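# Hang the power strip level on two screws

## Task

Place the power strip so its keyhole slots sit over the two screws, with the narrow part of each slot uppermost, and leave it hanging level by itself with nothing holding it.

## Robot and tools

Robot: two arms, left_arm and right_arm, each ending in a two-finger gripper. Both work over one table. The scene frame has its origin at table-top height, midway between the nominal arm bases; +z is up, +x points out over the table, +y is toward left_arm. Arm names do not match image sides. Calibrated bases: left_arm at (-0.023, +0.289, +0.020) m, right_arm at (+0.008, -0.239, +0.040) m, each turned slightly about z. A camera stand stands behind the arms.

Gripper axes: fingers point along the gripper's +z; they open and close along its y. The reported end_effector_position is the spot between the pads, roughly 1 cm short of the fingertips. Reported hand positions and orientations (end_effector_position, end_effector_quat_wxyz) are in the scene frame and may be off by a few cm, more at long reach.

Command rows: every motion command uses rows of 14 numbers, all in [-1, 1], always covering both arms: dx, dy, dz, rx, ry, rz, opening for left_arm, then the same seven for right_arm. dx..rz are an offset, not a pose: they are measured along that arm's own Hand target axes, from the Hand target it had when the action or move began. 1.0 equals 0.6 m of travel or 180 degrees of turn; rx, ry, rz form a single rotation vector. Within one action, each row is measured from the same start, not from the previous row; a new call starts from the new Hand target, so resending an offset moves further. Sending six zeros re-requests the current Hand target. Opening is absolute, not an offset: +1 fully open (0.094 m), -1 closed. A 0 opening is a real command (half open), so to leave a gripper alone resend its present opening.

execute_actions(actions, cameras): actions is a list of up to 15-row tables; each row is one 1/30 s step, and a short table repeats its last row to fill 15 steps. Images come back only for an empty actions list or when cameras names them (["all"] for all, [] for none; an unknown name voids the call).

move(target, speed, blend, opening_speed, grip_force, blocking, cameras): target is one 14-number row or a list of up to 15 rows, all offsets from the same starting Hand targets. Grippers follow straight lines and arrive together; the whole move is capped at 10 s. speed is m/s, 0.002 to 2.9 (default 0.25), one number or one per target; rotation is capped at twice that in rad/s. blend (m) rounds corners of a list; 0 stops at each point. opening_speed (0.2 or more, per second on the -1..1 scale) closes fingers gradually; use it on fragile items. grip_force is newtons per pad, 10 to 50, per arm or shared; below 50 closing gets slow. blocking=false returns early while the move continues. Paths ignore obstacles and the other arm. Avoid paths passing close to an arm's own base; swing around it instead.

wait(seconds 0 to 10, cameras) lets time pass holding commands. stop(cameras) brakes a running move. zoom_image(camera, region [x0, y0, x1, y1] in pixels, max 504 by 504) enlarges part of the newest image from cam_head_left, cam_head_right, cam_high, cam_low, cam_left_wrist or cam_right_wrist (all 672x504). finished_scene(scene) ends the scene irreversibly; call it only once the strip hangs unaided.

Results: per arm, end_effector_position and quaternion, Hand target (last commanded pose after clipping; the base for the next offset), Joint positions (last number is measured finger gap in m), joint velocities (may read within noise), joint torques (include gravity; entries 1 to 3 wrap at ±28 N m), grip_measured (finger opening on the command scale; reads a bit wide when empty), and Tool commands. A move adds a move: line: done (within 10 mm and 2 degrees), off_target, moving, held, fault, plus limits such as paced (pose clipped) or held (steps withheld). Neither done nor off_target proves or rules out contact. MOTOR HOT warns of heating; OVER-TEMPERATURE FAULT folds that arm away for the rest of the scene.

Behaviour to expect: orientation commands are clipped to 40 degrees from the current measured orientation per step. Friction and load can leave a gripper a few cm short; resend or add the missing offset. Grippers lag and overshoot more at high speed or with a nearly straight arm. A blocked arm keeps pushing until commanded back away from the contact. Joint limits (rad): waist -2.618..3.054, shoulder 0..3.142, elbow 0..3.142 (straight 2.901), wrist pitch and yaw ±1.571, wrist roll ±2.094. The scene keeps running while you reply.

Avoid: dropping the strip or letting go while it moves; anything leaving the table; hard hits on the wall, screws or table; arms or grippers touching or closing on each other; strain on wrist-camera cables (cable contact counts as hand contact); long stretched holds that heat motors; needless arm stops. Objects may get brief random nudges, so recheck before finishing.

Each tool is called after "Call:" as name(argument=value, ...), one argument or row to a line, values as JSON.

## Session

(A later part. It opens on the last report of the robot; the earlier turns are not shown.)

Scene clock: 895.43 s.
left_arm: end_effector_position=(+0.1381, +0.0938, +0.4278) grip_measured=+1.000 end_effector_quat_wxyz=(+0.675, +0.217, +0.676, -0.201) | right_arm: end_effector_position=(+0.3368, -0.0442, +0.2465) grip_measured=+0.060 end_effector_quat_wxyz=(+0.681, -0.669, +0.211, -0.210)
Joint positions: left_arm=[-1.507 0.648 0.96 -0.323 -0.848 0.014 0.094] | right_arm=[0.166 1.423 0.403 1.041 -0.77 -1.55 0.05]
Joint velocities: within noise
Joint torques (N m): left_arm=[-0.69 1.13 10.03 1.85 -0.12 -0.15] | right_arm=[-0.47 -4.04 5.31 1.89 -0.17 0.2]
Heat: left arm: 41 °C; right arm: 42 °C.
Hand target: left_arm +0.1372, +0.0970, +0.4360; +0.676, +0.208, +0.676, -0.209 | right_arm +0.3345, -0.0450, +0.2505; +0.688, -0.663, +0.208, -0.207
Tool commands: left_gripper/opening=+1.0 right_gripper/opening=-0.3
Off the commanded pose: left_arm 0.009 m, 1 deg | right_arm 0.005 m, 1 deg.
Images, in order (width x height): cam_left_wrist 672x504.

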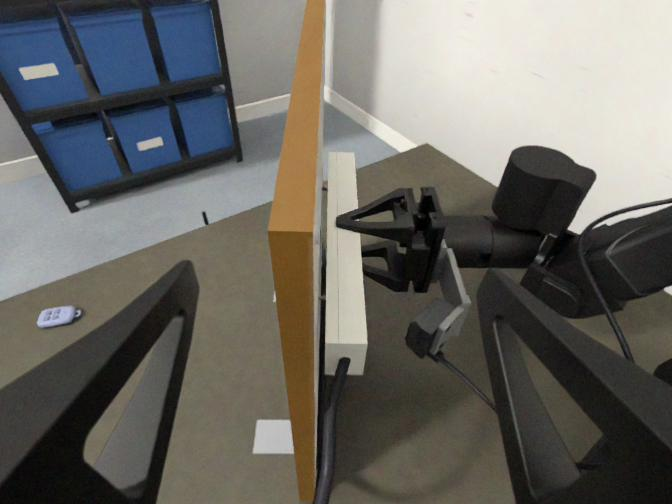

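Call:
move(
  target=[
    [0,0,0,0,0,0,1, 0,0,-0.008,0,0,0,-0.3],
    [0,0,0,0,0,0,1, 0,-0.0658,-0.008,0,0,0,-0.3],
    [0,0,0,0,0,0,1, 0,-0.0333,-0.008,0,0,0,-0.3],
  ],
  speed=0.04,
  cameras=["cam_left_wrist"],
)

Call:
zoom_image(
  camera="cam_left_wrist",
  region=[290, 130, 410, 250],
)

Call:
zoom_image(
  camera="cam_left_wrist",
  region=[290, 260, 410, 380],
)

Scene clock: 924.17 s.
left_arm: end_effector_position=(+0.1381, +0.0938, +0.4278) grip_measured=+1.000 end_effector_quat_wxyz=(+0.675, +0.217, +0.676, -0.201) | right_arm: end_effector_position=(+0.3329, -0.0509, +0.2635) grip_measured=+0.060 end_effector_quat_wxyz=(+0.677, -0.672, +0.215, -0.211)
Joint positions: left_arm=[-1.507 0.648 0.96 -0.323 -0.848 0.014 0.094] | right_arm=[0.144 1.313 0.429 0.891 -0.784 -1.558 0.05]
Joint torques (N m): left_arm=[-0.69 1.13 10.06 1.85 -0.13 -0.15] | right_arm=[-0.18 -2.93 6.31 2.04 -0.22 0.28]
Heat: left arm: 41 °C; right arm: 41 °C.
Hand target: left_arm +0.1372, +0.0970, +0.4360; +0.676, +0.208, +0.676, -0.209 | right_arm +0.3317, -0.0497, +0.2706; +0.689, -0.663, +0.208, -0.207
Off the commanded pose: left_arm 0.009 m, 1 deg | right_arm 0.007 m, 2 deg.
move: done
Images, in order (width x height): cam_left_wrist 672x504.

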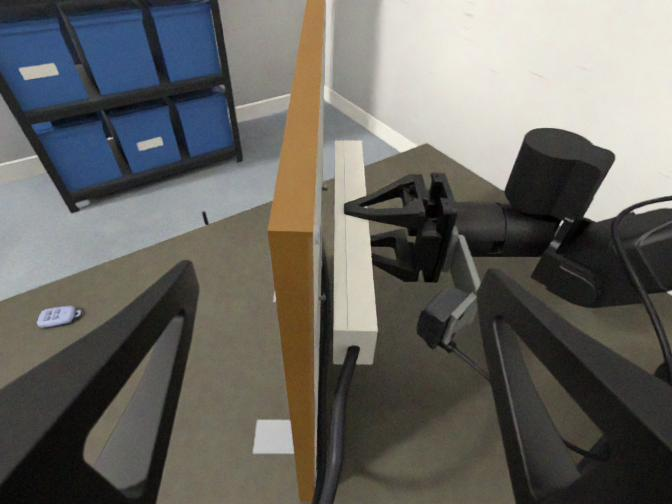

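Scaled by 4.200.

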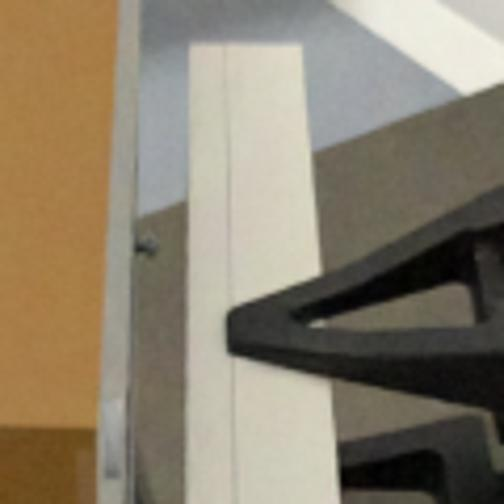

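Scaled by 4.200.

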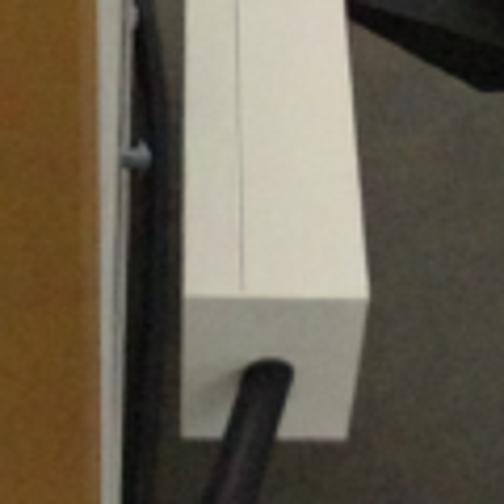

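Call:
zoom_image(
  camera="cam_left_wrist",
  region=[270, 250, 420, 504],
)

Scaled by 1.984.

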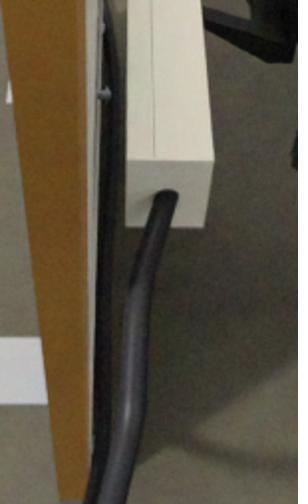

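Call:
execute_actions(
  actions=[],
  cameras=["cam_right_wrist", "cam_low"],
)

Scene clock: 931.50 s.
left_arm: end_effector_position=(+0.1381, +0.0938, +0.4278) grip_measured=+1.000 end_effector_quat_wxyz=(+0.675, +0.217, +0.676, -0.201) | right_arm: end_effector_position=(+0.3329, -0.0509, +0.2636) grip_measured=+0.060 end_effector_quat_wxyz=(+0.677, -0.672, +0.215, -0.211)
Joint positions: left_arm=[-1.507 0.648 0.96 -0.323 -0.848 0.014 0.094] | right_arm=[0.144 1.313 0.429 0.892 -0.784 -1.558 0.05]
Joint velocities: within noise
Joint torques (N m): left_arm=[-0.7 1.13 10.04 1.86 -0.13 -0.15] | right_arm=[-0.16 -2.92 6.32 2.04 -0.23 0.28]
Heat: left arm: 41 °C; right arm: 41 °C.
Hand target: left_arm +0.1372, +0.0970, +0.4360; +0.676, +0.208, +0.676, -0.209 | right_arm +0.3317, -0.0497, +0.2706; +0.689, -0.663, +0.208, -0.207
Tool commands: left_gripper/opening=+1.0 right_gripper/opening=-0.3
Off the commanded pose: left_arm 0.009 m, 1 deg | right_arm 0.007 m, 2 deg.
Images, in order (width x height): cam_low 672x504, cam_right_wrist 672x504.

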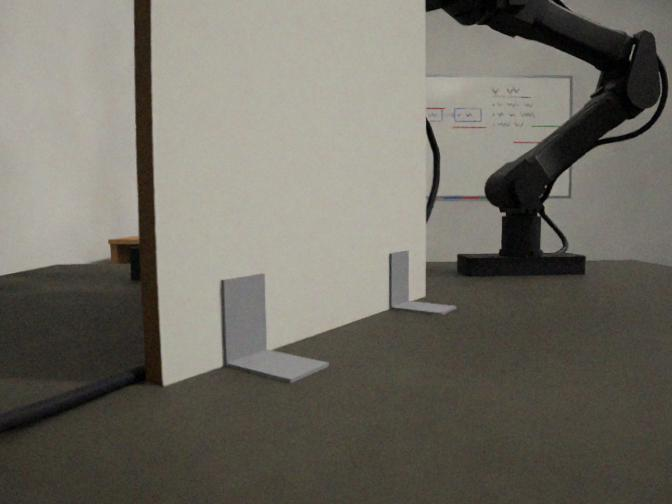

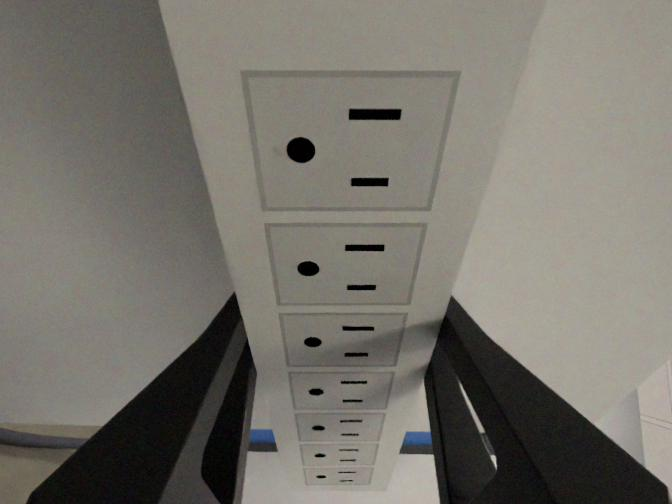

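Call:
move(
  target=[0,0,0,0,0,0,1, 0,-0.005,0.012,0,0,-0.0025,-0.3],
  speed=0.02,
)

Call:
move(
  target=[0,0,0,0,0,0,1, 0,0,0.004,0,0,0,-0.3],
  speed=0.02,
)

Scene clock: 938.73 s.
left_arm: end_effector_position=(+0.1381, +0.0938, +0.4278) grip_measured=+1.000 end_effector_quat_wxyz=(+0.675, +0.217, +0.676, -0.201) | right_arm: end_effector_position=(+0.3334, -0.0484, +0.2595) grip_measured=+0.060 end_effector_quat_wxyz=(+0.675, -0.674, +0.217, -0.207)
Joint positions: left_arm=[-1.507 0.648 0.96 -0.323 -0.848 0.014 0.094] | right_arm=[0.153 1.326 0.429 0.892 -0.777 -1.56 0.05]
Joint torques (N m): left_arm=[-0.69 1.11 10.04 1.86 -0.13 -0.15] | right_arm=[0.77 -2.97 8.02 1.93 -0.11 0.23]
Heat: left arm: 41 °C; right arm: 41 °C.
Hand target: left_arm +0.1372, +0.0970, +0.4360; +0.676, +0.208, +0.676, -0.209 | right_arm +0.3357, -0.0439, +0.2737; +0.688, -0.664, +0.206, -0.210
Off the commanded pose: left_arm 0.009 m, 1 deg | right_arm 0.015 m, 2 deg.
move: off_target (right_arm)

Scene clock: 939.47 s.
left_arm: end_effector_position=(+0.1381, +0.0938, +0.4278) grip_measured=+1.000 end_effector_quat_wxyz=(+0.675, +0.217, +0.676, -0.201) | right_arm: end_effector_position=(+0.3339, -0.0467, +0.2571) grip_measured=+0.060 end_effector_quat_wxyz=(+0.674, -0.675, +0.219, -0.205)
Joint positions: left_arm=[-1.507 0.648 0.96 -0.323 -0.848 0.014 0.094] | right_arm=[0.16 1.333 0.429 0.892 -0.769 -1.561 0.05]
Joint torques (N m): left_arm=[-0.7 1.13 10.04 1.85 -0.13 -0.14] | right_arm=[0.8 -3.07 8.5 1.95 -0.09 0.23]
Heat: left arm: 41 °C; right arm: 41 °C.
Hand target: left_arm +0.1372, +0.0970, +0.4360; +0.676, +0.208, +0.676, -0.209 | right_arm +0.3370, -0.0419, +0.2738; +0.688, -0.664, +0.206, -0.210
Off the commanded pose: left_arm 0.009 m, 1 deg | right_arm 0.018 m, 3 deg.
move: off_target (right_arm)

Call:
move(
  target=[
    [0,0,0,0,0,0,1, 0,-0.045,0,0,0,0,-0.3],
    [0,0,0,0,0,0,1, 0,0.008,0,0,0,0,-0.3],
  ],
  speed=0.04,
)

Scene clock: 944.33 s.
left_arm: end_effector_position=(+0.1381, +0.0938, +0.4278) grip_measured=+1.000 end_effector_quat_wxyz=(+0.675, +0.217, +0.676, -0.201) | right_arm: end_effector_position=(+0.3396, -0.0457, +0.2689) grip_measured=+0.060 end_effector_quat_wxyz=(+0.681, -0.668, +0.208, -0.217)
Joint positions: left_arm=[-1.507 0.648 0.96 -0.323 -0.848 0.014 0.094] | right_arm=[0.16 1.348 0.456 0.921 -0.769 -1.558 0.05]
Joint torques (N m): left_arm=[-0.7 1.13 10.04 1.86 -0.13 -0.15] | right_arm=[0.84 -2.78 5.71 1.93 -0.06 0.19]
Heat: left arm: 41 °C; right arm: 42 °C.
Hand target: left_arm +0.1372, +0.0970, +0.4360; +0.676, +0.208, +0.676, -0.209 | right_arm +0.3371, -0.0417, +0.2691; +0.688, -0.664, +0.205, -0.210
Off the commanded pose: left_arm 0.009 m, 1 deg | right_arm 0.005 m, 1 deg.
move: done

Call:
move(
  target=[0,0,0,0,0,0,1, -0.004,0.006,0,0,0,0,-0.3],
  speed=0.015,
)

Call:
move(
  target=[0,0,0,0,0,0,1, 0,0.004,0,0,0,0,-0.3],
  speed=0.015,
)

Scene clock: 949.20 s.
left_arm: end_effector_position=(+0.1381, +0.0938, +0.4278) grip_measured=+1.000 end_effector_quat_wxyz=(+0.675, +0.217, +0.676, -0.201) | right_arm: end_effector_position=(+0.3387, -0.0457, +0.2694) grip_measured=+0.060 end_effector_quat_wxyz=(+0.683, -0.665, +0.203, -0.223)
Joint positions: left_arm=[-1.507 0.648 0.96 -0.323 -0.848 0.014 0.094] | right_arm=[0.162 1.353 0.447 0.953 -0.765 -1.558 0.05]
Joint torques (N m): left_arm=[-0.7 1.13 10.04 1.86 -0.13 -0.15] | right_arm=[1.35 -2.76 5.31 1.79 0.03 0.21]
Heat: left arm: 41 °C; right arm: 42 °C.
Hand target: left_arm +0.1372, +0.0970, +0.4360; +0.676, +0.208, +0.676, -0.209 | right_arm +0.3351, -0.0402, +0.2654; +0.688, -0.664, +0.205, -0.210
Off the commanded pose: left_arm 0.009 m, 1 deg | right_arm 0.008 m, 2 deg.
move: done

Scene clock: 950.07 s.
left_arm: end_effector_position=(+0.1381, +0.0938, +0.4278) grip_measured=+1.000 end_effector_quat_wxyz=(+0.675, +0.217, +0.676, -0.201) | right_arm: end_effector_position=(+0.3387, -0.0458, +0.2696) grip_measured=+0.060 end_effector_quat_wxyz=(+0.686, -0.663, +0.200, -0.225)
Joint positions: left_arm=[-1.507 0.648 0.96 -0.323 -0.848 0.014 0.094] | right_arm=[0.162 1.361 0.442 0.976 -0.765 -1.555 0.05]
Joint torques (N m): left_arm=[-0.69 1.13 10.06 1.86 -0.13 -0.15] | right_arm=[1.42 -2.7 5.23 1.73 0.04 0.17]
Heat: left arm: 41 °C; right arm: 42 °C.
Hand target: left_arm +0.1372, +0.0970, +0.4360; +0.676, +0.208, +0.676, -0.209 | right_arm +0.3351, -0.0402, +0.2631; +0.688, -0.664, +0.205, -0.210
Off the commanded pose: left_arm 0.009 m, 1 deg | right_arm 0.009 m, 2 deg.
move: done

Call:
move(
  target=[
    [0,0,0,0,0,0,1, 0.001,0,-0.008,0,0,0,-0.3],
    [0,0,0,0,0,0,1, 0.001,-0.05,-0.008,0,0,0,-0.3],
    [0,0,0,0,0,0,1, 0.001,-0.0057,-0.008,0,0,0,-0.3],
  ],
  speed=0.04,
)

Scene clock: 960.40 s.
left_arm: end_effector_position=(+0.1381, +0.0938, +0.4278) grip_measured=+1.000 end_effector_quat_wxyz=(+0.675, +0.217, +0.676, -0.201) | right_arm: end_effector_position=(+0.3360, -0.0464, +0.2631) grip_measured=+0.060 end_effector_quat_wxyz=(+0.677, -0.671, +0.210, -0.217)
Joint positions: left_arm=[-1.507 0.648 0.96 -0.323 -0.848 0.014 0.094] | right_arm=[0.162 1.339 0.436 0.918 -0.765 -1.567 0.05]
Joint torques (N m): left_arm=[-0.69 1.13 10.04 1.86 -0.13 -0.14] | right_arm=[0.08 -3.02 5.55 2.05 -0.19 0.28]
Heat: left arm: 42 °C; right arm: 41 °C.
Hand target: left_arm +0.1372, +0.0970, +0.4360; +0.676, +0.208, +0.676, -0.209 | right_arm +0.3330, -0.0446, +0.2662; +0.688, -0.664, +0.206, -0.210
Off the commanded pose: left_arm 0.009 m, 1 deg | right_arm 0.005 m, 2 deg.
move: done

Call:
move(
  target=[0,0,0,0,0,0,1, 0,0.003,0.004,0,0,0,-0.3],
  speed=0.015,
)

Call:
move(
  target=[0,0,0,0,0,0,1, 0,0.0,0.003,0,0,0,-0.3],
  speed=0.015,
)

Scene clock: 964.73 s.
left_arm: end_effector_position=(+0.1381, +0.0938, +0.4278) grip_measured=+1.000 end_effector_quat_wxyz=(+0.675, +0.217, +0.676, -0.201) | right_arm: end_effector_position=(+0.3375, -0.0461, +0.2606) grip_measured=+0.060 end_effector_quat_wxyz=(+0.677, -0.672, +0.210, -0.216)
Joint positions: left_arm=[-1.507 0.648 0.96 -0.323 -0.848 0.014 0.094] | right_arm=[0.162 1.355 0.436 0.932 -0.765 -1.567 0.05]
Joint torques (N m): left_arm=[-0.7 1.11 10.04 1.86 -0.13 -0.15] | right_arm=[0.59 -3.14 5.63 2.01 -0.11 0.28]
Heat: left arm: 42 °C; right arm: 41 °C.
Hand target: left_arm +0.1372, +0.0970, +0.4360; +0.676, +0.208, +0.676, -0.209 | right_arm +0.3343, -0.0426, +0.2645; +0.688, -0.664, +0.206, -0.210
Off the commanded pose: left_arm 0.009 m, 1 deg | right_arm 0.006 m, 2 deg.
move: done

Scene clock: 965.50 s.
left_arm: end_effector_position=(+0.1381, +0.0938, +0.4278) grip_measured=+1.000 end_effector_quat_wxyz=(+0.675, +0.217, +0.676, -0.201) | right_arm: end_effector_position=(+0.3373, -0.0446, +0.2591) grip_measured=+0.060 end_effector_quat_wxyz=(+0.677, -0.673, +0.210, -0.214)
Joint positions: left_arm=[-1.507 0.648 0.96 -0.323 -0.848 0.014 0.094] | right_arm=[0.166 1.361 0.436 0.934 -0.765 -1.567 0.05]
Joint torques (N m): left_arm=[-0.7 1.13 10.04 1.86 -0.13 -0.15] | right_arm=[0.76 -3.15 5.97 2.03 -0.05 0.28]
Heat: left arm: 42 °C; right arm: 41 °C.
Hand target: left_arm +0.1372, +0.0970, +0.4360; +0.676, +0.208, +0.676, -0.209 | right_arm +0.3353, -0.0411, +0.2647; +0.688, -0.664, +0.205, -0.210
Off the commanded pose: left_arm 0.009 m, 1 deg | right_arm 0.007 m, 2 deg.
move: done

Call:
move(
  target=[0,0,0,0,0,0,1, 0,0.002,0.004,0,0,0,-0.3],
  speed=0.015,
)

Call:
move(
  target=[0,0,0,0,0,0,1, 0,0.002,0.003,0,0,0,-0.3],
  speed=0.015,
)

Scene clock: 969.40 s.
left_arm: end_effector_position=(+0.1381, +0.0938, +0.4278) grip_measured=+1.000 end_effector_quat_wxyz=(+0.675, +0.217, +0.676, -0.201) | right_arm: end_effector_position=(+0.3379, -0.0427, +0.2565) grip_measured=+0.060 end_effector_quat_wxyz=(+0.676, -0.674, +0.211, -0.211)
Joint positions: left_arm=[-1.507 0.648 0.96 -0.323 -0.848 0.014 0.094] | right_arm=[0.173 1.372 0.436 0.941 -0.76 -1.567 0.05]
Joint torques (N m): left_arm=[-0.69 1.11 10.04 1.85 -0.13 -0.15] | right_arm=[0.81 -3.22 6.09 2.04 -0.03 0.29]
Heat: left arm: 42 °C; right arm: 40 °C.
Hand target: left_arm +0.1372, +0.0970, +0.4360; +0.676, +0.208, +0.676, -0.209 | right_arm +0.3367, -0.0390, +0.2636; +0.688, -0.664, +0.205, -0.210
Off the commanded pose: left_arm 0.009 m, 1 deg | right_arm 0.008 m, 2 deg.
move: done

Scene clock: 970.17 s.
left_arm: end_effector_position=(+0.1381, +0.0938, +0.4278) grip_measured=+1.000 end_effector_quat_wxyz=(+0.675, +0.217, +0.676, -0.201) | right_arm: end_effector_position=(+0.3386, -0.0423, +0.2564) grip_measured=+0.060 end_effector_quat_wxyz=(+0.677, -0.673, +0.209, -0.213)
Joint positions: left_arm=[-1.507 0.648 0.96 -0.323 -0.848 0.014 0.094] | right_arm=[0.173 1.381 0.436 0.956 -0.76 -1.567 0.05]
Joint torques (N m): left_arm=[-0.7 1.13 10.06 1.85 -0.13 -0.15] | right_arm=[1.17 -3.08 6.2 2 0.03 0.27]
Heat: left arm: 42 °C; right arm: 40 °C.
Hand target: left_arm +0.1372, +0.0970, +0.4360; +0.676, +0.208, +0.676, -0.209 | right_arm +0.3377, -0.0375, +0.2623; +0.688, -0.664, +0.205, -0.210
Off the commanded pose: left_arm 0.009 m, 1 deg | right_arm 0.008 m, 2 deg.
move: done

Call:
execute_actions(
  actions=[],
  cameras=["cam_left_wrist"],
)

Call:
zoom_image(
  camera="cam_left_wrist",
  region=[290, 130, 410, 250],
)

Call:
zoom_image(
  camera="cam_left_wrist",
  region=[290, 260, 410, 380],
)

Scene clock: 973.43 s.
left_arm: end_effector_position=(+0.1381, +0.0938, +0.4278) grip_measured=+1.000 end_effector_quat_wxyz=(+0.675, +0.217, +0.676, -0.201) | right_arm: end_effector_position=(+0.3386, -0.0423, +0.2564) grip_measured=+0.060 end_effector_quat_wxyz=(+0.677, -0.673, +0.209, -0.213)
Joint positions: left_arm=[-1.507 0.648 0.96 -0.323 -0.848 0.014 0.094] | right_arm=[0.173 1.381 0.436 0.956 -0.76 -1.567 0.05]
Joint velocities: within noise
Joint torques (N m): left_arm=[-0.7 1.13 10.04 1.85 -0.13 -0.14] | right_arm=[1.25 -3.06 6.23 2.01 0.03 0.29]
Heat: left arm: 42 °C; right arm: 40 °C.
Hand target: left_arm +0.1372, +0.0970, +0.4360; +0.676, +0.208, +0.676, -0.209 | right_arm +0.3377, -0.0375, +0.2623; +0.688, -0.664, +0.205, -0.210
Tool commands: left_gripper/opening=+1.0 right_gripper/opening=-0.3
Off the commanded pose: left_arm 0.009 m, 1 deg | right_arm 0.008 m, 2 deg.
Images, in order (width x height): cam_left_wrist 672x504.

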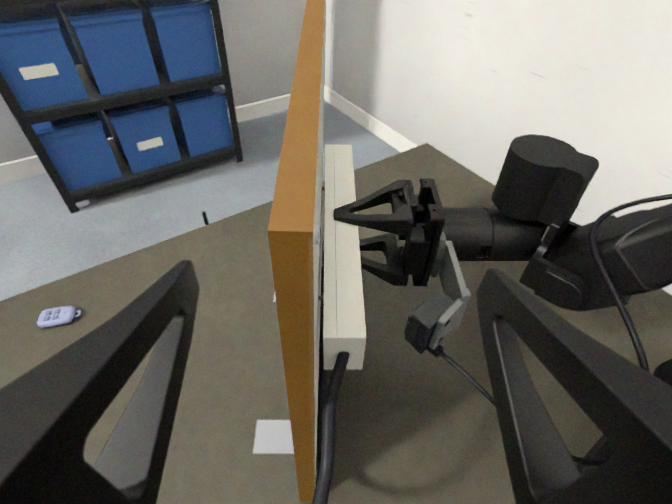

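Scaled by 4.200.

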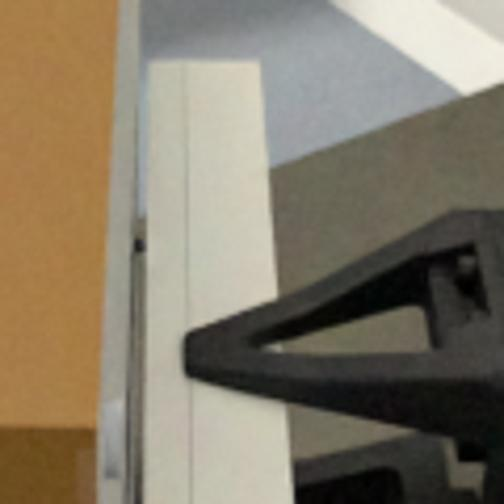

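Scaled by 4.200.

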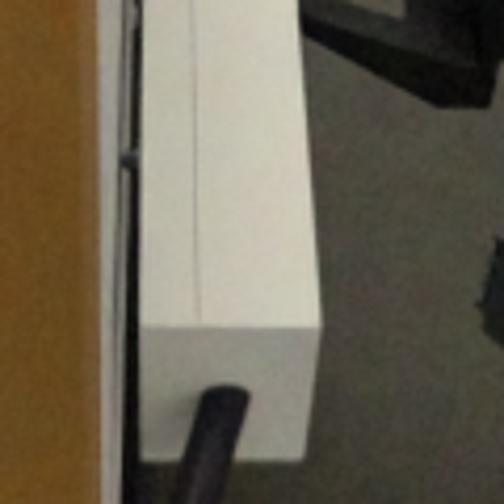

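Call:
move(
  target=[0,0,0,0,0,0,1, 0,-0.002,0,0,0,0.004,-0.3],
  speed=0.015,
)

Call:
move(
  target=[0,0,0,0,0,0,1, 0,-0.001,0.001,0,0,0.003,-0.3],
  speed=0.015,
)

Scene clock: 980.20 s.
left_arm: end_effector_position=(+0.1381, +0.0938, +0.4278) grip_measured=+1.000 end_effector_quat_wxyz=(+0.675, +0.217, +0.676, -0.201) | right_arm: end_effector_position=(+0.3386, -0.0423, +0.2564) grip_measured=+0.060 end_effector_quat_wxyz=(+0.677, -0.672, +0.210, -0.212)
Joint positions: left_arm=[-1.507 0.648 0.96 -0.323 -0.848 0.014 0.094] | right_arm=[0.173 1.381 0.436 0.955 -0.76 -1.565 0.05]
Joint torques (N m): left_arm=[-0.69 1.11 10.04 1.85 -0.13 -0.15] | right_arm=[1.17 -3.48 6.43 1.92 0.02 0.33]
Heat: left arm: 42 °C; right arm: 40 °C.
Hand target: left_arm +0.1372, +0.0970, +0.4360; +0.676, +0.208, +0.676, -0.209 | right_arm +0.3377, -0.0375, +0.2635; +0.689, -0.663, +0.210, -0.205
Off the commanded pose: left_arm 0.009 m, 1 deg | right_arm 0.009 m, 2 deg.
move: done

Scene clock: 980.90 s.
left_arm: end_effector_position=(+0.1381, +0.0938, +0.4278) grip_measured=+1.000 end_effector_quat_wxyz=(+0.675, +0.217, +0.676, -0.201) | right_arm: end_effector_position=(+0.3386, -0.0423, +0.2560) grip_measured=+0.060 end_effector_quat_wxyz=(+0.677, -0.672, +0.212, -0.210)
Joint positions: left_arm=[-1.507 0.648 0.96 -0.323 -0.848 0.014 0.094] | right_arm=[0.173 1.381 0.436 0.953 -0.76 -1.56 0.05]
Joint torques (N m): left_arm=[-0.7 1.13 10.03 1.86 -0.13 -0.14] | right_arm=[1.32 -3.52 6.65 1.91 0.04 0.42]
Heat: left arm: 42 °C; right arm: 40 °C.
Hand target: left_arm +0.1372, +0.0970, +0.4360; +0.676, +0.208, +0.676, -0.209 | right_arm +0.3380, -0.0370, +0.2642; +0.690, -0.662, +0.213, -0.202
Off the commanded pose: left_arm 0.009 m, 1 deg | right_arm 0.010 m, 2 deg.
move: done

Call:
move(
  target=[0,0,0,0,0,0,1, 0,-0.003,0,0,0,0.002,-0.3],
  speed=0.015,
)

Call:
move(
  target=[0,0,0,0,0,0,1, 0,-0.003,0,0,0,0.002,-0.3],
  speed=0.015,
)

Scene clock: 984.30 s.
left_arm: end_effector_position=(+0.1381, +0.0938, +0.4278) grip_measured=+1.000 end_effector_quat_wxyz=(+0.675, +0.217, +0.676, -0.201) | right_arm: end_effector_position=(+0.3386, -0.0423, +0.2558) grip_measured=+0.060 end_effector_quat_wxyz=(+0.677, -0.672, +0.212, -0.210)
Joint positions: left_arm=[-1.507 0.648 0.96 -0.323 -0.848 0.014 0.094] | right_arm=[0.173 1.381 0.436 0.953 -0.76 -1.559 0.05]
Joint torques (N m): left_arm=[-0.7 1.11 10.04 1.85 -0.13 -0.15] | right_arm=[1.22 -4.07 7.01 1.81 0.04 0.48]
Heat: left arm: 42 °C; right arm: 40 °C.
Hand target: left_arm +0.1372, +0.0970, +0.4360; +0.676, +0.208, +0.676, -0.209 | right_arm +0.3380, -0.0371, +0.2659; +0.691, -0.661, +0.215, -0.200
Off the commanded pose: left_arm 0.009 m, 1 deg | right_arm 0.011 m, 2 deg.
move: off_target (right_arm)

Scene clock: 985.00 s.
left_arm: end_effector_position=(+0.1381, +0.0938, +0.4278) grip_measured=+1.000 end_effector_quat_wxyz=(+0.675, +0.217, +0.676, -0.201) | right_arm: end_effector_position=(+0.3386, -0.0423, +0.2557) grip_measured=+0.060 end_effector_quat_wxyz=(+0.677, -0.672, +0.213, -0.209)
Joint positions: left_arm=[-1.507 0.648 0.96 -0.323 -0.848 0.014 0.094] | right_arm=[0.173 1.381 0.436 0.952 -0.76 -1.559 0.05]
Joint torques (N m): left_arm=[-0.69 1.11 10.06 1.86 -0.13 -0.15] | right_arm=[1.22 -4.6 7.32 1.73 0.02 0.5]
Heat: left arm: 42 °C; right arm: 40 °C.
Hand target: left_arm +0.1372, +0.0970, +0.4360; +0.676, +0.208, +0.676, -0.209 | right_arm +0.3380, -0.0372, +0.2677; +0.691, -0.660, +0.217, -0.198
Off the commanded pose: left_arm 0.009 m, 1 deg | right_arm 0.013 m, 3 deg.
move: off_target (right_arm)

Call:
move(
  target=[0,0,0,0,0,0,1, 0,0,-0.004,0,0,0,-0.3],
  speed=0.015,
)

Call:
move(
  target=[0,0,0,0,0,0,1, 0,-0.002,0,0,0,0.002,-0.3],
  speed=0.015,
)

Scene clock: 991.20 s.
left_arm: end_effector_position=(+0.1381, +0.0938, +0.4278) grip_measured=+1.000 end_effector_quat_wxyz=(+0.675, +0.217, +0.676, -0.201) | right_arm: end_effector_position=(+0.3386, -0.0423, +0.2557) grip_measured=+0.060 end_effector_quat_wxyz=(+0.677, -0.672, +0.213, -0.209)
Joint positions: left_arm=[-1.507 0.648 0.96 -0.323 -0.848 0.014 0.094] | right_arm=[0.173 1.381 0.436 0.952 -0.76 -1.559 0.05]
Joint torques (N m): left_arm=[-0.69 1.11 10.04 1.85 -0.12 -0.15] | right_arm=[0.64 -5.18 6.82 1.73 -0.05 0.52]
Heat: left arm: 42 °C; right arm: 41 °C.
Hand target: left_arm +0.1372, +0.0970, +0.4360; +0.676, +0.208, +0.676, -0.209 | right_arm +0.3367, -0.0392, +0.2676; +0.691, -0.660, +0.217, -0.198
Off the commanded pose: left_arm 0.009 m, 1 deg | right_arm 0.013 m, 3 deg.
move: off_target (right_arm)

Scene clock: 991.90 s.
left_arm: end_effector_position=(+0.1381, +0.0938, +0.4278) grip_measured=+1.000 end_effector_quat_wxyz=(+0.675, +0.217, +0.676, -0.201) | right_arm: end_effector_position=(+0.3386, -0.0423, +0.2557) grip_measured=+0.060 end_effector_quat_wxyz=(+0.677, -0.672, +0.213, -0.209)
Joint positions: left_arm=[-1.507 0.648 0.96 -0.323 -0.848 0.014 0.094] | right_arm=[0.173 1.381 0.436 0.952 -0.76 -1.558 0.05]
Joint torques (N m): left_arm=[-0.69 1.11 10.04 1.85 -0.13 -0.15] | right_arm=[0.65 -5.52 7.01 1.66 -0.07 0.57]
Heat: left arm: 42 °C; right arm: 41 °C.
Hand target: left_arm +0.1372, +0.0970, +0.4360; +0.676, +0.208, +0.676, -0.209 | right_arm +0.3367, -0.0392, +0.2689; +0.692, -0.660, +0.219, -0.196
Off the commanded pose: left_arm 0.009 m, 1 deg | right_arm 0.014 m, 3 deg.
move: off_target (right_arm)

Call:
wait(
  seconds=0,
  cameras=["cam_left_wrist"],
)

Call:
zoom_image(
  camera="cam_left_wrist",
  region=[290, 130, 410, 250],
)

Call:
zoom_image(
  camera="cam_left_wrist",
  region=[290, 260, 410, 380],
)

Scene clock: 994.60 s.
left_arm: end_effector_position=(+0.1381, +0.0938, +0.4278) grip_measured=+1.000 end_effector_quat_wxyz=(+0.675, +0.217, +0.676, -0.201) | right_arm: end_effector_position=(+0.3386, -0.0423, +0.2557) grip_measured=+0.060 end_effector_quat_wxyz=(+0.677, -0.672, +0.213, -0.209)
Joint positions: left_arm=[-1.507 0.648 0.96 -0.323 -0.848 0.014 0.094] | right_arm=[0.173 1.381 0.436 0.952 -0.76 -1.558 0.05]
Joint torques (N m): left_arm=[-0.7 1.11 10.04 1.85 -0.13 -0.15] | right_arm=[0.62 -5.53 7.02 1.66 -0.05 0.56]
Heat: left arm: 42 °C; right arm: 41 °C.
Hand target: left_arm +0.1372, +0.0970, +0.4360; +0.676, +0.208, +0.676, -0.209 | right_arm +0.3367, -0.0392, +0.2689; +0.692, -0.660, +0.219, -0.196
Tool commands: left_gripper/opening=+1.0 right_gripper/opening=-0.3
Off the commanded pose: left_arm 0.009 m, 1 deg | right_arm 0.014 m, 3 deg.
Images, in order (width x height): cam_left_wrist 672x504.

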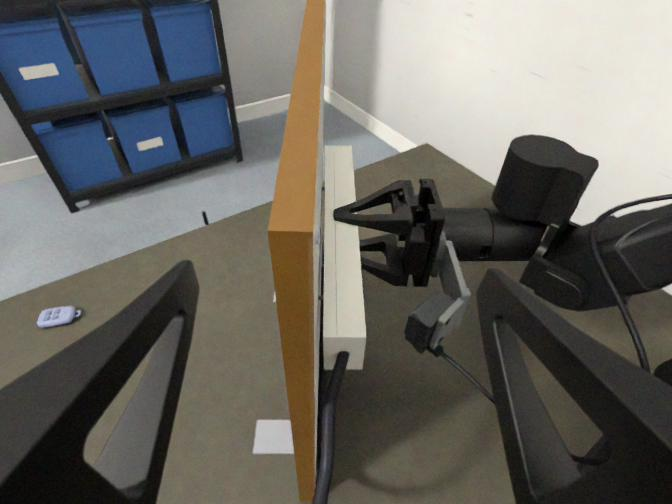

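Scaled by 4.200.

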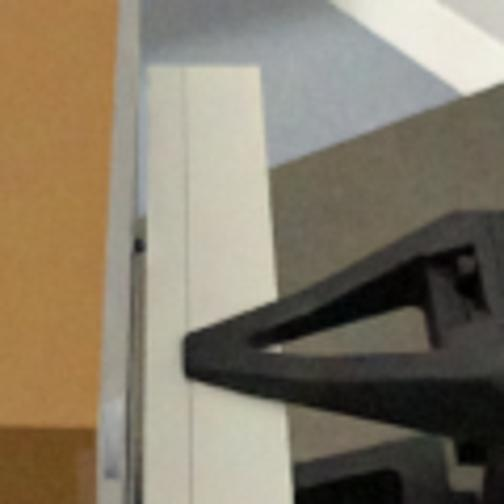

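Scaled by 4.200.

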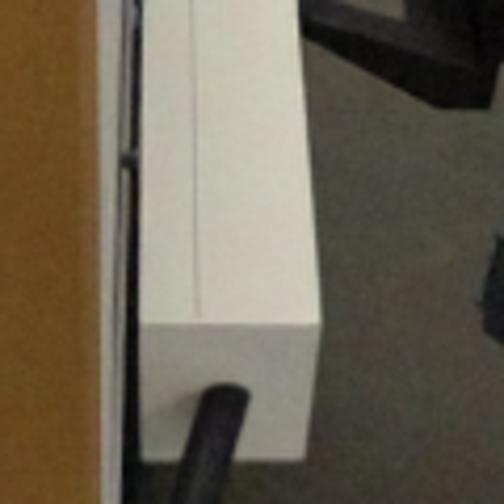

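Call:
move(
  target=[0,0,0,0,0,0,1, 0,0,-0.002,0,-0.003,0,-0.3],
  speed=0.015,
)

Call:
move(
  target=[0,0,0,0,0,0,1, 0,0,-0.002,0,-0.003,0,-0.3],
  speed=0.015,
)

Scene clock: 1002.80 s.
left_arm: end_effector_position=(+0.1381, +0.0938, +0.4278) grip_measured=+1.000 end_effector_quat_wxyz=(+0.675, +0.217, +0.676, -0.201) | right_arm: end_effector_position=(+0.3382, -0.0421, +0.2556) grip_measured=+0.060 end_effector_quat_wxyz=(+0.678, -0.673, +0.213, -0.208)
Joint positions: left_arm=[-1.507 0.648 0.96 -0.323 -0.848 0.014 0.094] | right_arm=[0.173 1.381 0.436 0.951 -0.762 -1.557 0.05]
Joint torques (N m): left_arm=[-0.7 1.11 10.06 1.86 -0.13 -0.15] | right_arm=[-0.02 -5.35 7.13 1.68 -0.24 0.57]
Heat: left arm: 42 °C; right arm: 41 °C.
Hand target: left_arm +0.1372, +0.0970, +0.4360; +0.676, +0.208, +0.676, -0.209 | right_arm +0.3361, -0.0403, +0.2688; +0.693, -0.661, +0.216, -0.192
Off the commanded pose: left_arm 0.009 m, 1 deg | right_arm 0.014 m, 3 deg.
move: off_target (right_arm)

Scene clock: 1003.53 s.
left_arm: end_effector_position=(+0.1381, +0.0938, +0.4278) grip_measured=+1.000 end_effector_quat_wxyz=(+0.675, +0.217, +0.676, -0.201) | right_arm: end_effector_position=(+0.3378, -0.0427, +0.2561) grip_measured=+0.060 end_effector_quat_wxyz=(+0.680, -0.671, +0.214, -0.204)
Joint positions: left_arm=[-1.507 0.648 0.96 -0.323 -0.848 0.014 0.094] | right_arm=[0.169 1.381 0.436 0.954 -0.771 -1.547 0.05]
Joint torques (N m): left_arm=[-0.69 1.13 10.06 1.85 -0.13 -0.15] | right_arm=[-0.31 -5.22 7.08 1.64 -0.33 0.5]
Heat: left arm: 42 °C; right arm: 41 °C.
Hand target: left_arm +0.1372, +0.0970, +0.4360; +0.676, +0.208, +0.676, -0.209 | right_arm +0.3354, -0.0413, +0.2688; +0.694, -0.661, +0.213, -0.189
Off the commanded pose: left_arm 0.009 m, 1 deg | right_arm 0.013 m, 3 deg.
move: off_target (right_arm)

Call:
wait(
  seconds=0,
  cameras=["cam_left_wrist"],
)

Call:
zoom_image(
  camera="cam_left_wrist",
  region=[290, 130, 410, 250],
)

Call:
zoom_image(
  camera="cam_left_wrist",
  region=[290, 260, 410, 380],
)

Scene clock: 1007.40 s.
left_arm: end_effector_position=(+0.1381, +0.0938, +0.4278) grip_measured=+1.000 end_effector_quat_wxyz=(+0.675, +0.217, +0.676, -0.201) | right_arm: end_effector_position=(+0.3378, -0.0427, +0.2561) grip_measured=+0.060 end_effector_quat_wxyz=(+0.680, -0.671, +0.214, -0.203)
Joint positions: left_arm=[-1.507 0.648 0.96 -0.323 -0.848 0.014 0.094] | right_arm=[0.169 1.381 0.436 0.954 -0.771 -1.546 0.05]
Joint torques (N m): left_arm=[-0.69 1.11 10.06 1.85 -0.12 -0.15] | right_arm=[-0.31 -5.18 7.12 1.68 -0.32 0.47]
Heat: left arm: 42 °C; right arm: 41 °C.
Hand target: left_arm +0.1372, +0.0970, +0.4360; +0.676, +0.208, +0.676, -0.209 | right_arm +0.3354, -0.0413, +0.2688; +0.694, -0.661, +0.213, -0.189
Tool commands: left_gripper/opening=+1.0 right_gripper/opening=-0.3
Off the commanded pose: left_arm 0.009 m, 1 deg | right_arm 0.013 m, 3 deg.
Images, in order (width x height): cam_left_wrist 672x504.

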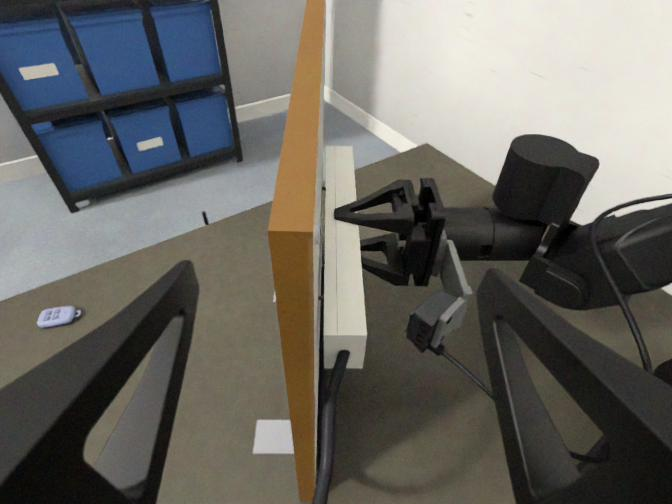

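Scaled by 4.200.

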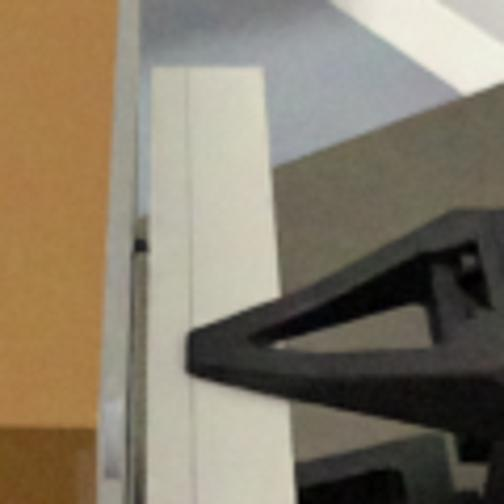

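Scaled by 4.200.

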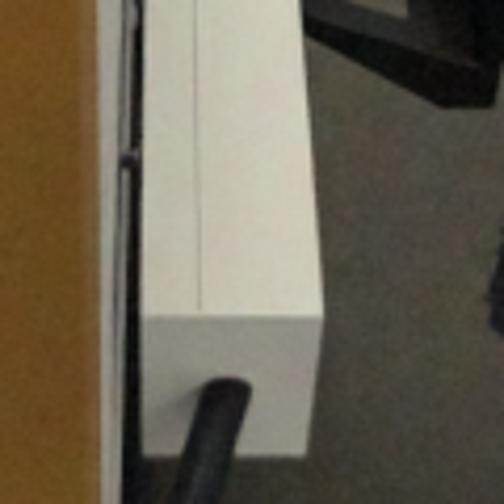

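Call:
move(
  target=[0,0,0,0,0,0,1, 0,0,0.004,0,0.003,0,-0.3],
  speed=0.015,
)

Call:
move(
  target=[0,0,0,0,0,0,1, 0,0,0.003,0,0.003,0,-0.3],
  speed=0.015,
)

Scene clock: 1011.97 s.
left_arm: end_effector_position=(+0.1381, +0.0938, +0.4278) grip_measured=+1.000 end_effector_quat_wxyz=(+0.675, +0.217, +0.676, -0.201) | right_arm: end_effector_position=(+0.3379, -0.0427, +0.2561) grip_measured=+0.060 end_effector_quat_wxyz=(+0.680, -0.671, +0.214, -0.204)
Joint positions: left_arm=[-1.507 0.648 0.96 -0.323 -0.848 0.014 0.094] | right_arm=[0.169 1.381 0.436 0.954 -0.77 -1.546 0.05]
Joint torques (N m): left_arm=[-0.69 1.11 10.04 1.86 -0.13 -0.15] | right_arm=[0.61 -5.05 7.27 1.67 -0.08 0.47]
Heat: left arm: 42 °C; right arm: 41 °C.
Hand target: left_arm +0.1372, +0.0970, +0.4360; +0.676, +0.208, +0.676, -0.209 | right_arm +0.3367, -0.0393, +0.2689; +0.693, -0.661, +0.216, -0.192
Off the commanded pose: left_arm 0.009 m, 1 deg | right_arm 0.013 m, 2 deg.
move: off_target (right_arm)

Scene clock: 1012.73 s.
left_arm: end_effector_position=(+0.1381, +0.0938, +0.4278) grip_measured=+1.000 end_effector_quat_wxyz=(+0.675, +0.217, +0.676, -0.201) | right_arm: end_effector_position=(+0.3385, -0.0416, +0.2561) grip_measured=+0.060 end_effector_quat_wxyz=(+0.679, -0.671, +0.217, -0.206)
Joint positions: left_arm=[-1.507 0.648 0.96 -0.323 -0.848 0.014 0.094] | right_arm=[0.177 1.381 0.436 0.954 -0.756 -1.546 0.05]
Joint torques (N m): left_arm=[-0.69 1.13 10.06 1.85 -0.13 -0.14] | right_arm=[0.8 -5.07 7.31 1.64 -0.04 0.46]
Heat: left arm: 42 °C; right arm: 41 °C.
Hand target: left_arm +0.1372, +0.0970, +0.4360; +0.676, +0.208, +0.676, -0.209 | right_arm +0.3377, -0.0377, +0.2689; +0.692, -0.660, +0.219, -0.196
Off the commanded pose: left_arm 0.009 m, 1 deg | right_arm 0.013 m, 2 deg.
move: off_target (right_arm)

Call:
move(
  target=[0,0,0,0,0,0,1, 0.001,0,0.003,0,0.002,0,-0.3],
  speed=0.015,
  cameras=["cam_left_wrist"],
)

Call:
zoom_image(
  camera="cam_left_wrist",
  region=[290, 130, 410, 250],
)

Call:
zoom_image(
  camera="cam_left_wrist",
  region=[290, 260, 410, 380],
)

Scene clock: 1016.97 s.
left_arm: end_effector_position=(+0.1381, +0.0938, +0.4278) grip_measured=+1.000 end_effector_quat_wxyz=(+0.675, +0.217, +0.676, -0.201) | right_arm: end_effector_position=(+0.3391, -0.0407, +0.2562) grip_measured=+0.060 end_effector_quat_wxyz=(+0.678, -0.670, +0.219, -0.208)
Joint positions: left_arm=[-1.507 0.648 0.96 -0.323 -0.848 0.014 0.094] | right_arm=[0.184 1.381 0.436 0.954 -0.743 -1.546 0.05]
Joint torques (N m): left_arm=[-0.69 1.13 10.06 1.86 -0.13 -0.14] | right_arm=[0.83 -4.71 7.61 1.65 -0.05 0.47]
Heat: left arm: 42 °C; right arm: 41 °C.
Hand target: left_arm +0.1372, +0.0970, +0.4360; +0.676, +0.208, +0.676, -0.209 | right_arm +0.3392, -0.0366, +0.2689; +0.691, -0.659, +0.221, -0.198
Off the commanded pose: left_arm 0.009 m, 1 deg | right_arm 0.013 m, 2 deg.
move: off_target (right_arm)
Images, in order (width x height): cam_left_wrist 672x504.

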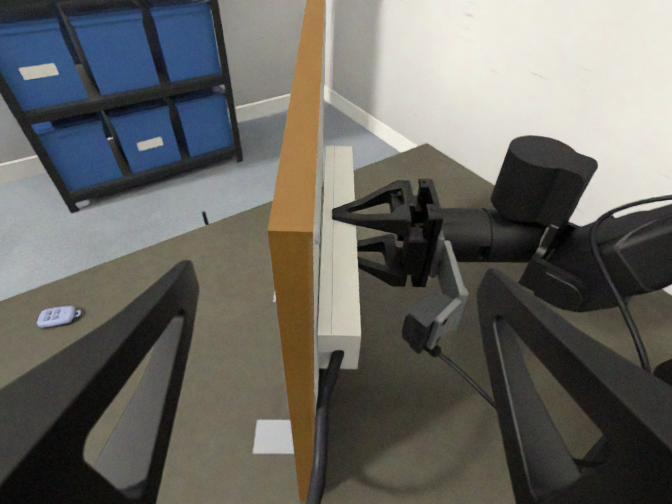

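Scaled by 4.200.

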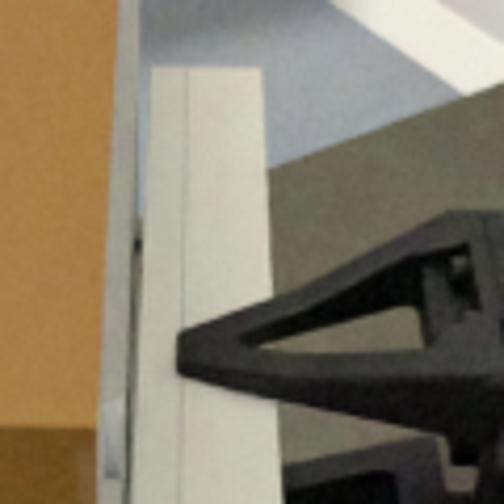

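Scaled by 4.200.

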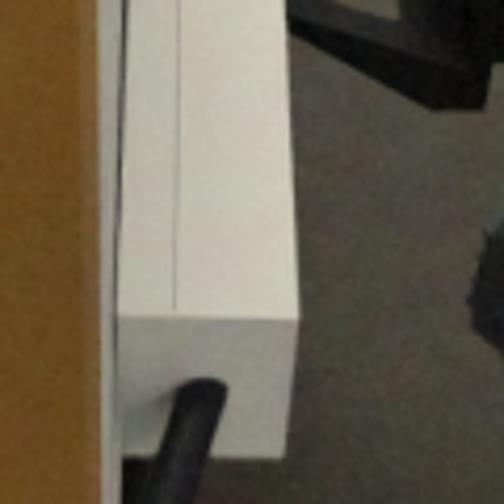

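Call:
move(
  target=[0,0,0,0,0,0,1, 0,0.006,0.0,0,-0.003,0,-0.3],
  speed=0.015,
)

Call:
move(
  target=[0,0,0,0,0,0,1, 0,0.006,0.0,0,0,0,-0.3],
  speed=0.015,
)

Call:
move(
  target=[0,0,0,0,0,0,1, 0,0.005,-0.001,0,0,0,-0.3],
  speed=0.015,
)

Scene clock: 1021.80 s.
left_arm: end_effector_position=(+0.1381, +0.0938, +0.4278) grip_measured=+1.000 end_effector_quat_wxyz=(+0.675, +0.217, +0.676, -0.201) | right_arm: end_effector_position=(+0.3391, -0.0407, +0.2565) grip_measured=+0.060 end_effector_quat_wxyz=(+0.679, -0.669, +0.219, -0.208)
Joint positions: left_arm=[-1.507 0.648 0.96 -0.323 -0.848 0.014 0.094] | right_arm=[0.184 1.381 0.436 0.956 -0.742 -1.545 0.05]
Joint torques (N m): left_arm=[-0.7 1.13 10.04 1.86 -0.13 -0.15] | right_arm=[0.49 -3.26 7.35 1.84 -0.19 0.46]
Heat: left arm: 42 °C; right arm: 41 °C.
Hand target: left_arm +0.1372, +0.0970, +0.4360; +0.676, +0.208, +0.676, -0.209 | right_arm +0.3392, -0.0365, +0.2654; +0.692, -0.660, +0.218, -0.195
Off the commanded pose: left_arm 0.009 m, 1 deg | right_arm 0.010 m, 2 deg.
move: done

Scene clock: 1022.60 s.
left_arm: end_effector_position=(+0.1381, +0.0938, +0.4278) grip_measured=+1.000 end_effector_quat_wxyz=(+0.675, +0.217, +0.676, -0.201) | right_arm: end_effector_position=(+0.3396, -0.0402, +0.2564) grip_measured=+0.060 end_effector_quat_wxyz=(+0.680, -0.668, +0.216, -0.208)
Joint positions: left_arm=[-1.507 0.648 0.96 -0.323 -0.848 0.014 0.094] | right_arm=[0.184 1.391 0.436 0.972 -0.745 -1.543 0.05]
Joint torques (N m): left_arm=[-0.69 1.13 10.04 1.86 -0.13 -0.15] | right_arm=[0.53 -3.11 6.63 1.87 -0.13 0.43]
Heat: left arm: 42 °C; right arm: 41 °C.
Hand target: left_arm +0.1372, +0.0970, +0.4360; +0.676, +0.208, +0.676, -0.209 | right_arm +0.3391, -0.0363, +0.2618; +0.692, -0.660, +0.218, -0.195
Off the commanded pose: left_arm 0.009 m, 1 deg | right_arm 0.007 m, 2 deg.
move: done

Scene clock: 1023.37 s.
left_arm: end_effector_position=(+0.1381, +0.0938, +0.4278) grip_measured=+1.000 end_effector_quat_wxyz=(+0.675, +0.217, +0.676, -0.201) | right_arm: end_effector_position=(+0.3401, -0.0397, +0.2561) grip_measured=+0.060 end_effector_quat_wxyz=(+0.682, -0.668, +0.214, -0.209)
Joint positions: left_arm=[-1.507 0.648 0.96 -0.323 -0.848 0.014 0.094] | right_arm=[0.184 1.401 0.436 0.989 -0.748 -1.542 0.05]
Joint torques (N m): left_arm=[-0.69 1.11 10.04 1.85 -0.13 -0.15] | right_arm=[0.57 -3.18 6 1.95 -0.11 0.42]
Heat: left arm: 42 °C; right arm: 41 °C.
Hand target: left_arm +0.1372, +0.0970, +0.4360; +0.676, +0.208, +0.676, -0.209 | right_arm +0.3387, -0.0366, +0.2588; +0.692, -0.660, +0.218, -0.195
Off the commanded pose: left_arm 0.009 m, 1 deg | right_arm 0.004 m, 2 deg.
move: done

Call:
move(
  target=[0,0,0,0,0,0,1, 0,0.005,-0.002,0,0,0,-0.3],
  speed=0.015,
)

Call:
move(
  target=[0,0,0,0,0,0,1, 0,0.005,-0.001,0,0,0,-0.3],
  speed=0.015,
)

Call:
move(
  target=[0,0,0,0,0,0,1, 0,0.005,-0.001,0,0,0,-0.3],
  speed=0.015,
)

Scene clock: 1028.77 s.
left_arm: end_effector_position=(+0.1381, +0.0938, +0.4278) grip_measured=+1.000 end_effector_quat_wxyz=(+0.675, +0.217, +0.676, -0.201) | right_arm: end_effector_position=(+0.3407, -0.0393, +0.2540) grip_measured=+0.060 end_effector_quat_wxyz=(+0.682, -0.668, +0.215, -0.206)
Joint positions: left_arm=[-1.507 0.648 0.96 -0.323 -0.848 0.014 0.094] | right_arm=[0.184 1.411 0.436 0.995 -0.75 -1.538 0.05]
Joint torques (N m): left_arm=[-0.69 1.11 10.06 1.86 -0.13 -0.15] | right_arm=[0.25 -3.32 5.3 2 -0.13 0.34]
Heat: left arm: 42 °C; right arm: 41 °C.
Hand target: left_arm +0.1372, +0.0970, +0.4360; +0.676, +0.208, +0.676, -0.209 | right_arm +0.3379, -0.0374, +0.2557; +0.692, -0.660, +0.218, -0.195
Off the commanded pose: left_arm 0.009 m, 1 deg | right_arm 0.004 m, 2 deg.
move: done

Scene clock: 1029.63 s.
left_arm: end_effector_position=(+0.1381, +0.0938, +0.4278) grip_measured=+1.000 end_effector_quat_wxyz=(+0.675, +0.217, +0.676, -0.201) | right_arm: end_effector_position=(+0.3402, -0.0394, +0.2486) grip_measured=+0.060 end_effector_quat_wxyz=(+0.681, -0.669, +0.220, -0.202)
Joint positions: left_arm=[-1.507 0.648 0.96 -0.323 -0.848 0.014 0.094] | right_arm=[0.184 1.423 0.427 1.007 -0.75 -1.535 0.05]
Joint torques (N m): left_arm=[-0.69 1.13 10.04 1.86 -0.13 -0.15] | right_arm=[0.18 -3.4 5.31 2.08 -0.15 0.31]
Heat: left arm: 42 °C; right arm: 41 °C.
Hand target: left_arm +0.1372, +0.0970, +0.4360; +0.676, +0.208, +0.676, -0.209 | right_arm +0.3376, -0.0378, +0.2528; +0.692, -0.660, +0.218, -0.195
Off the commanded pose: left_arm 0.009 m, 1 deg | right_arm 0.005 m, 2 deg.
move: done

Scene clock: 1030.43 s.
left_arm: end_effector_position=(+0.1381, +0.0938, +0.4278) grip_measured=+1.000 end_effector_quat_wxyz=(+0.675, +0.217, +0.676, -0.201) | right_arm: end_effector_position=(+0.3399, -0.0394, +0.2459) grip_measured=+0.060 end_effector_quat_wxyz=(+0.681, -0.669, +0.219, -0.202)
Joint positions: left_arm=[-1.507 0.648 0.96 -0.323 -0.848 0.014 0.094] | right_arm=[0.184 1.434 0.42 1.026 -0.751 -1.534 0.05]
Joint torques (N m): left_arm=[-0.7 1.13 10.06 1.86 -0.13 -0.14] | right_arm=[0.1 -3.41 5.16 2.09 -0.15 0.34]
Heat: left arm: 42 °C; right arm: 41 °C.
Hand target: left_arm +0.1372, +0.0970, +0.4360; +0.676, +0.208, +0.676, -0.209 | right_arm +0.3372, -0.0381, +0.2497; +0.692, -0.660, +0.218, -0.195
Off the commanded pose: left_arm 0.009 m, 1 deg | right_arm 0.005 m, 2 deg.
move: done

Call:
wait(
  seconds=0,
  cameras=["cam_left_wrist"],
)

Call:
zoom_image(
  camera="cam_left_wrist",
  region=[290, 130, 410, 250],
)

Call:
zoom_image(
  camera="cam_left_wrist",
  region=[290, 260, 410, 380],
)

Scene clock: 1034.43 s.
left_arm: end_effector_position=(+0.1381, +0.0938, +0.4278) grip_measured=+1.000 end_effector_quat_wxyz=(+0.675, +0.217, +0.676, -0.201) | right_arm: end_effector_position=(+0.3399, -0.0394, +0.2460) grip_measured=+0.060 end_effector_quat_wxyz=(+0.681, -0.669, +0.219, -0.202)
Joint positions: left_arm=[-1.507 0.648 0.96 -0.323 -0.848 0.014 0.094] | right_arm=[0.184 1.434 0.42 1.026 -0.751 -1.534 0.05]
Joint torques (N m): left_arm=[-0.7 1.11 10.03 1.86 -0.13 -0.15] | right_arm=[0.06 -3.45 5.18 2.08 -0.14 0.34]
Heat: left arm: 43 °C; right arm: 41 °C.
Hand target: left_arm +0.1372, +0.0970, +0.4360; +0.676, +0.208, +0.676, -0.209 | right_arm +0.3372, -0.0381, +0.2497; +0.692, -0.660, +0.218, -0.195
Tool commands: left_gripper/opening=+1.0 right_gripper/opening=-0.3
Off the commanded pose: left_arm 0.009 m, 1 deg | right_arm 0.005 m, 2 deg.
Images, in order (width x height): cam_left_wrist 672x504.

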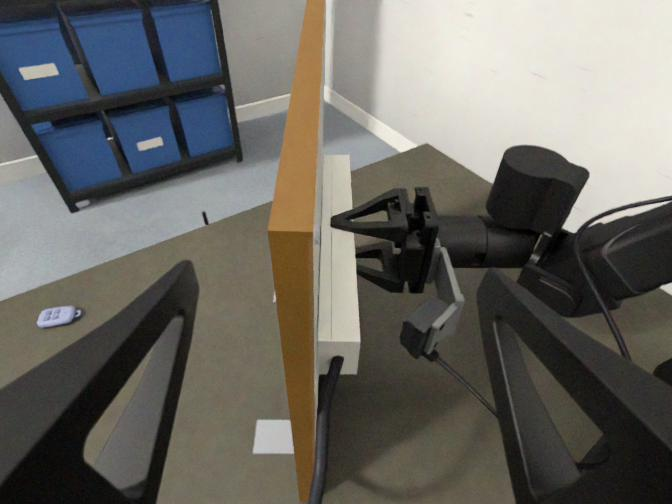

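Scaled by 4.200.

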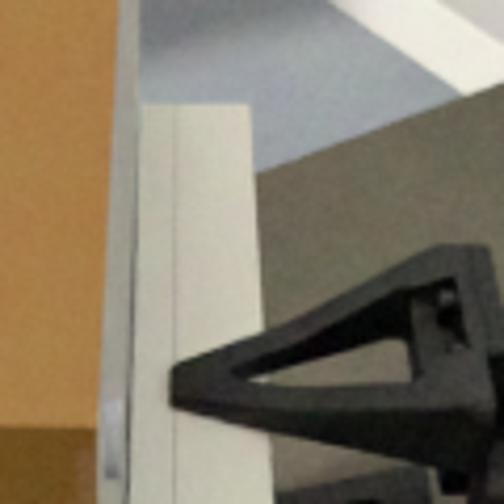

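Scaled by 4.200.

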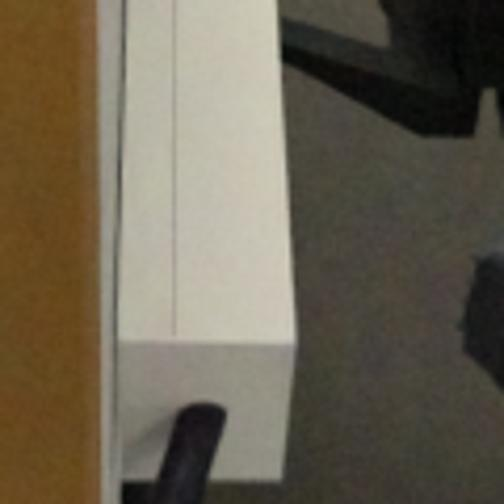

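Call:
move(
  target=[0,0,0,0,0,0,1, 0,0.003,0,0,0,-0.006,-0.3],
  speed=0.015,
)

Call:
move(
  target=[0,0,0,0,0,0,1, 0,0.004,0,0,0,-0.003,-0.3],
  speed=0.015,
)

Call:
move(
  target=[0,0,0,0,0,0,1, 0,0.004,0,0,0,0,-0.3],
  speed=0.015,
)

Scene clock: 1040.83 s.
left_arm: end_effector_position=(+0.1381, +0.0938, +0.4278) grip_measured=+1.000 end_effector_quat_wxyz=(+0.675, +0.217, +0.676, -0.201) | right_arm: end_effector_position=(+0.3406, -0.0393, +0.2463) grip_measured=+0.060 end_effector_quat_wxyz=(+0.682, -0.668, +0.216, -0.206)
Joint positions: left_arm=[-1.507 0.648 0.96 -0.323 -0.848 0.014 0.094] | right_arm=[0.184 1.443 0.42 1.043 -0.751 -1.538 0.05]
Joint torques (N m): left_arm=[-0.69 1.13 10.04 1.86 -0.13 -0.15] | right_arm=[0.12 -3.47 4.82 2.07 -0.12 0.22]
Heat: left arm: 43 °C; right arm: 40 °C.
Hand target: left_arm +0.1372, +0.0970, +0.4360; +0.676, +0.208, +0.676, -0.209 | right_arm +0.3372, -0.0380, +0.2478; +0.690, -0.662, +0.212, -0.201
Off the commanded pose: left_arm 0.009 m, 1 deg | right_arm 0.004 m, 1 deg.
move: done

Scene clock: 1041.73 s.
left_arm: end_effector_position=(+0.1381, +0.0938, +0.4278) grip_measured=+1.000 end_effector_quat_wxyz=(+0.675, +0.217, +0.676, -0.201) | right_arm: end_effector_position=(+0.3407, -0.0392, +0.2442) grip_measured=+0.060 end_effector_quat_wxyz=(+0.681, -0.669, +0.212, -0.209)
Joint positions: left_arm=[-1.507 0.648 0.96 -0.323 -0.848 0.014 0.094] | right_arm=[0.184 1.453 0.416 1.059 -0.751 -1.547 0.05]
Joint torques (N m): left_arm=[-0.7 1.13 10.06 1.86 -0.13 -0.14] | right_arm=[0.21 -3.52 4.78 2.04 -0.13 0.19]
Heat: left arm: 43 °C; right arm: 40 °C.
Hand target: left_arm +0.1372, +0.0970, +0.4360; +0.676, +0.208, +0.676, -0.209 | right_arm +0.3372, -0.0379, +0.2456; +0.689, -0.663, +0.208, -0.205
Off the commanded pose: left_arm 0.009 m, 1 deg | right_arm 0.004 m, 1 deg.
move: done

Scene clock: 1042.50 s.
left_arm: end_effector_position=(+0.1381, +0.0938, +0.4278) grip_measured=+1.000 end_effector_quat_wxyz=(+0.675, +0.217, +0.676, -0.201) | right_arm: end_effector_position=(+0.3408, -0.0393, +0.2423) grip_measured=+0.060 end_effector_quat_wxyz=(+0.681, -0.669, +0.211, -0.210)
Joint positions: left_arm=[-1.507 0.648 0.96 -0.323 -0.848 0.014 0.094] | right_arm=[0.184 1.464 0.411 1.076 -0.75 -1.548 0.05]
Joint torques (N m): left_arm=[-0.69 1.11 10.04 1.86 -0.13 -0.15] | right_arm=[0.18 -3.56 4.63 2.07 -0.13 0.23]
Heat: left arm: 43 °C; right arm: 40 °C.
Hand target: left_arm +0.1372, +0.0970, +0.4360; +0.676, +0.208, +0.676, -0.209 | right_arm +0.3372, -0.0378, +0.2432; +0.689, -0.663, +0.209, -0.204
Off the commanded pose: left_arm 0.009 m, 1 deg | right_arm 0.004 m, 1 deg.
move: done


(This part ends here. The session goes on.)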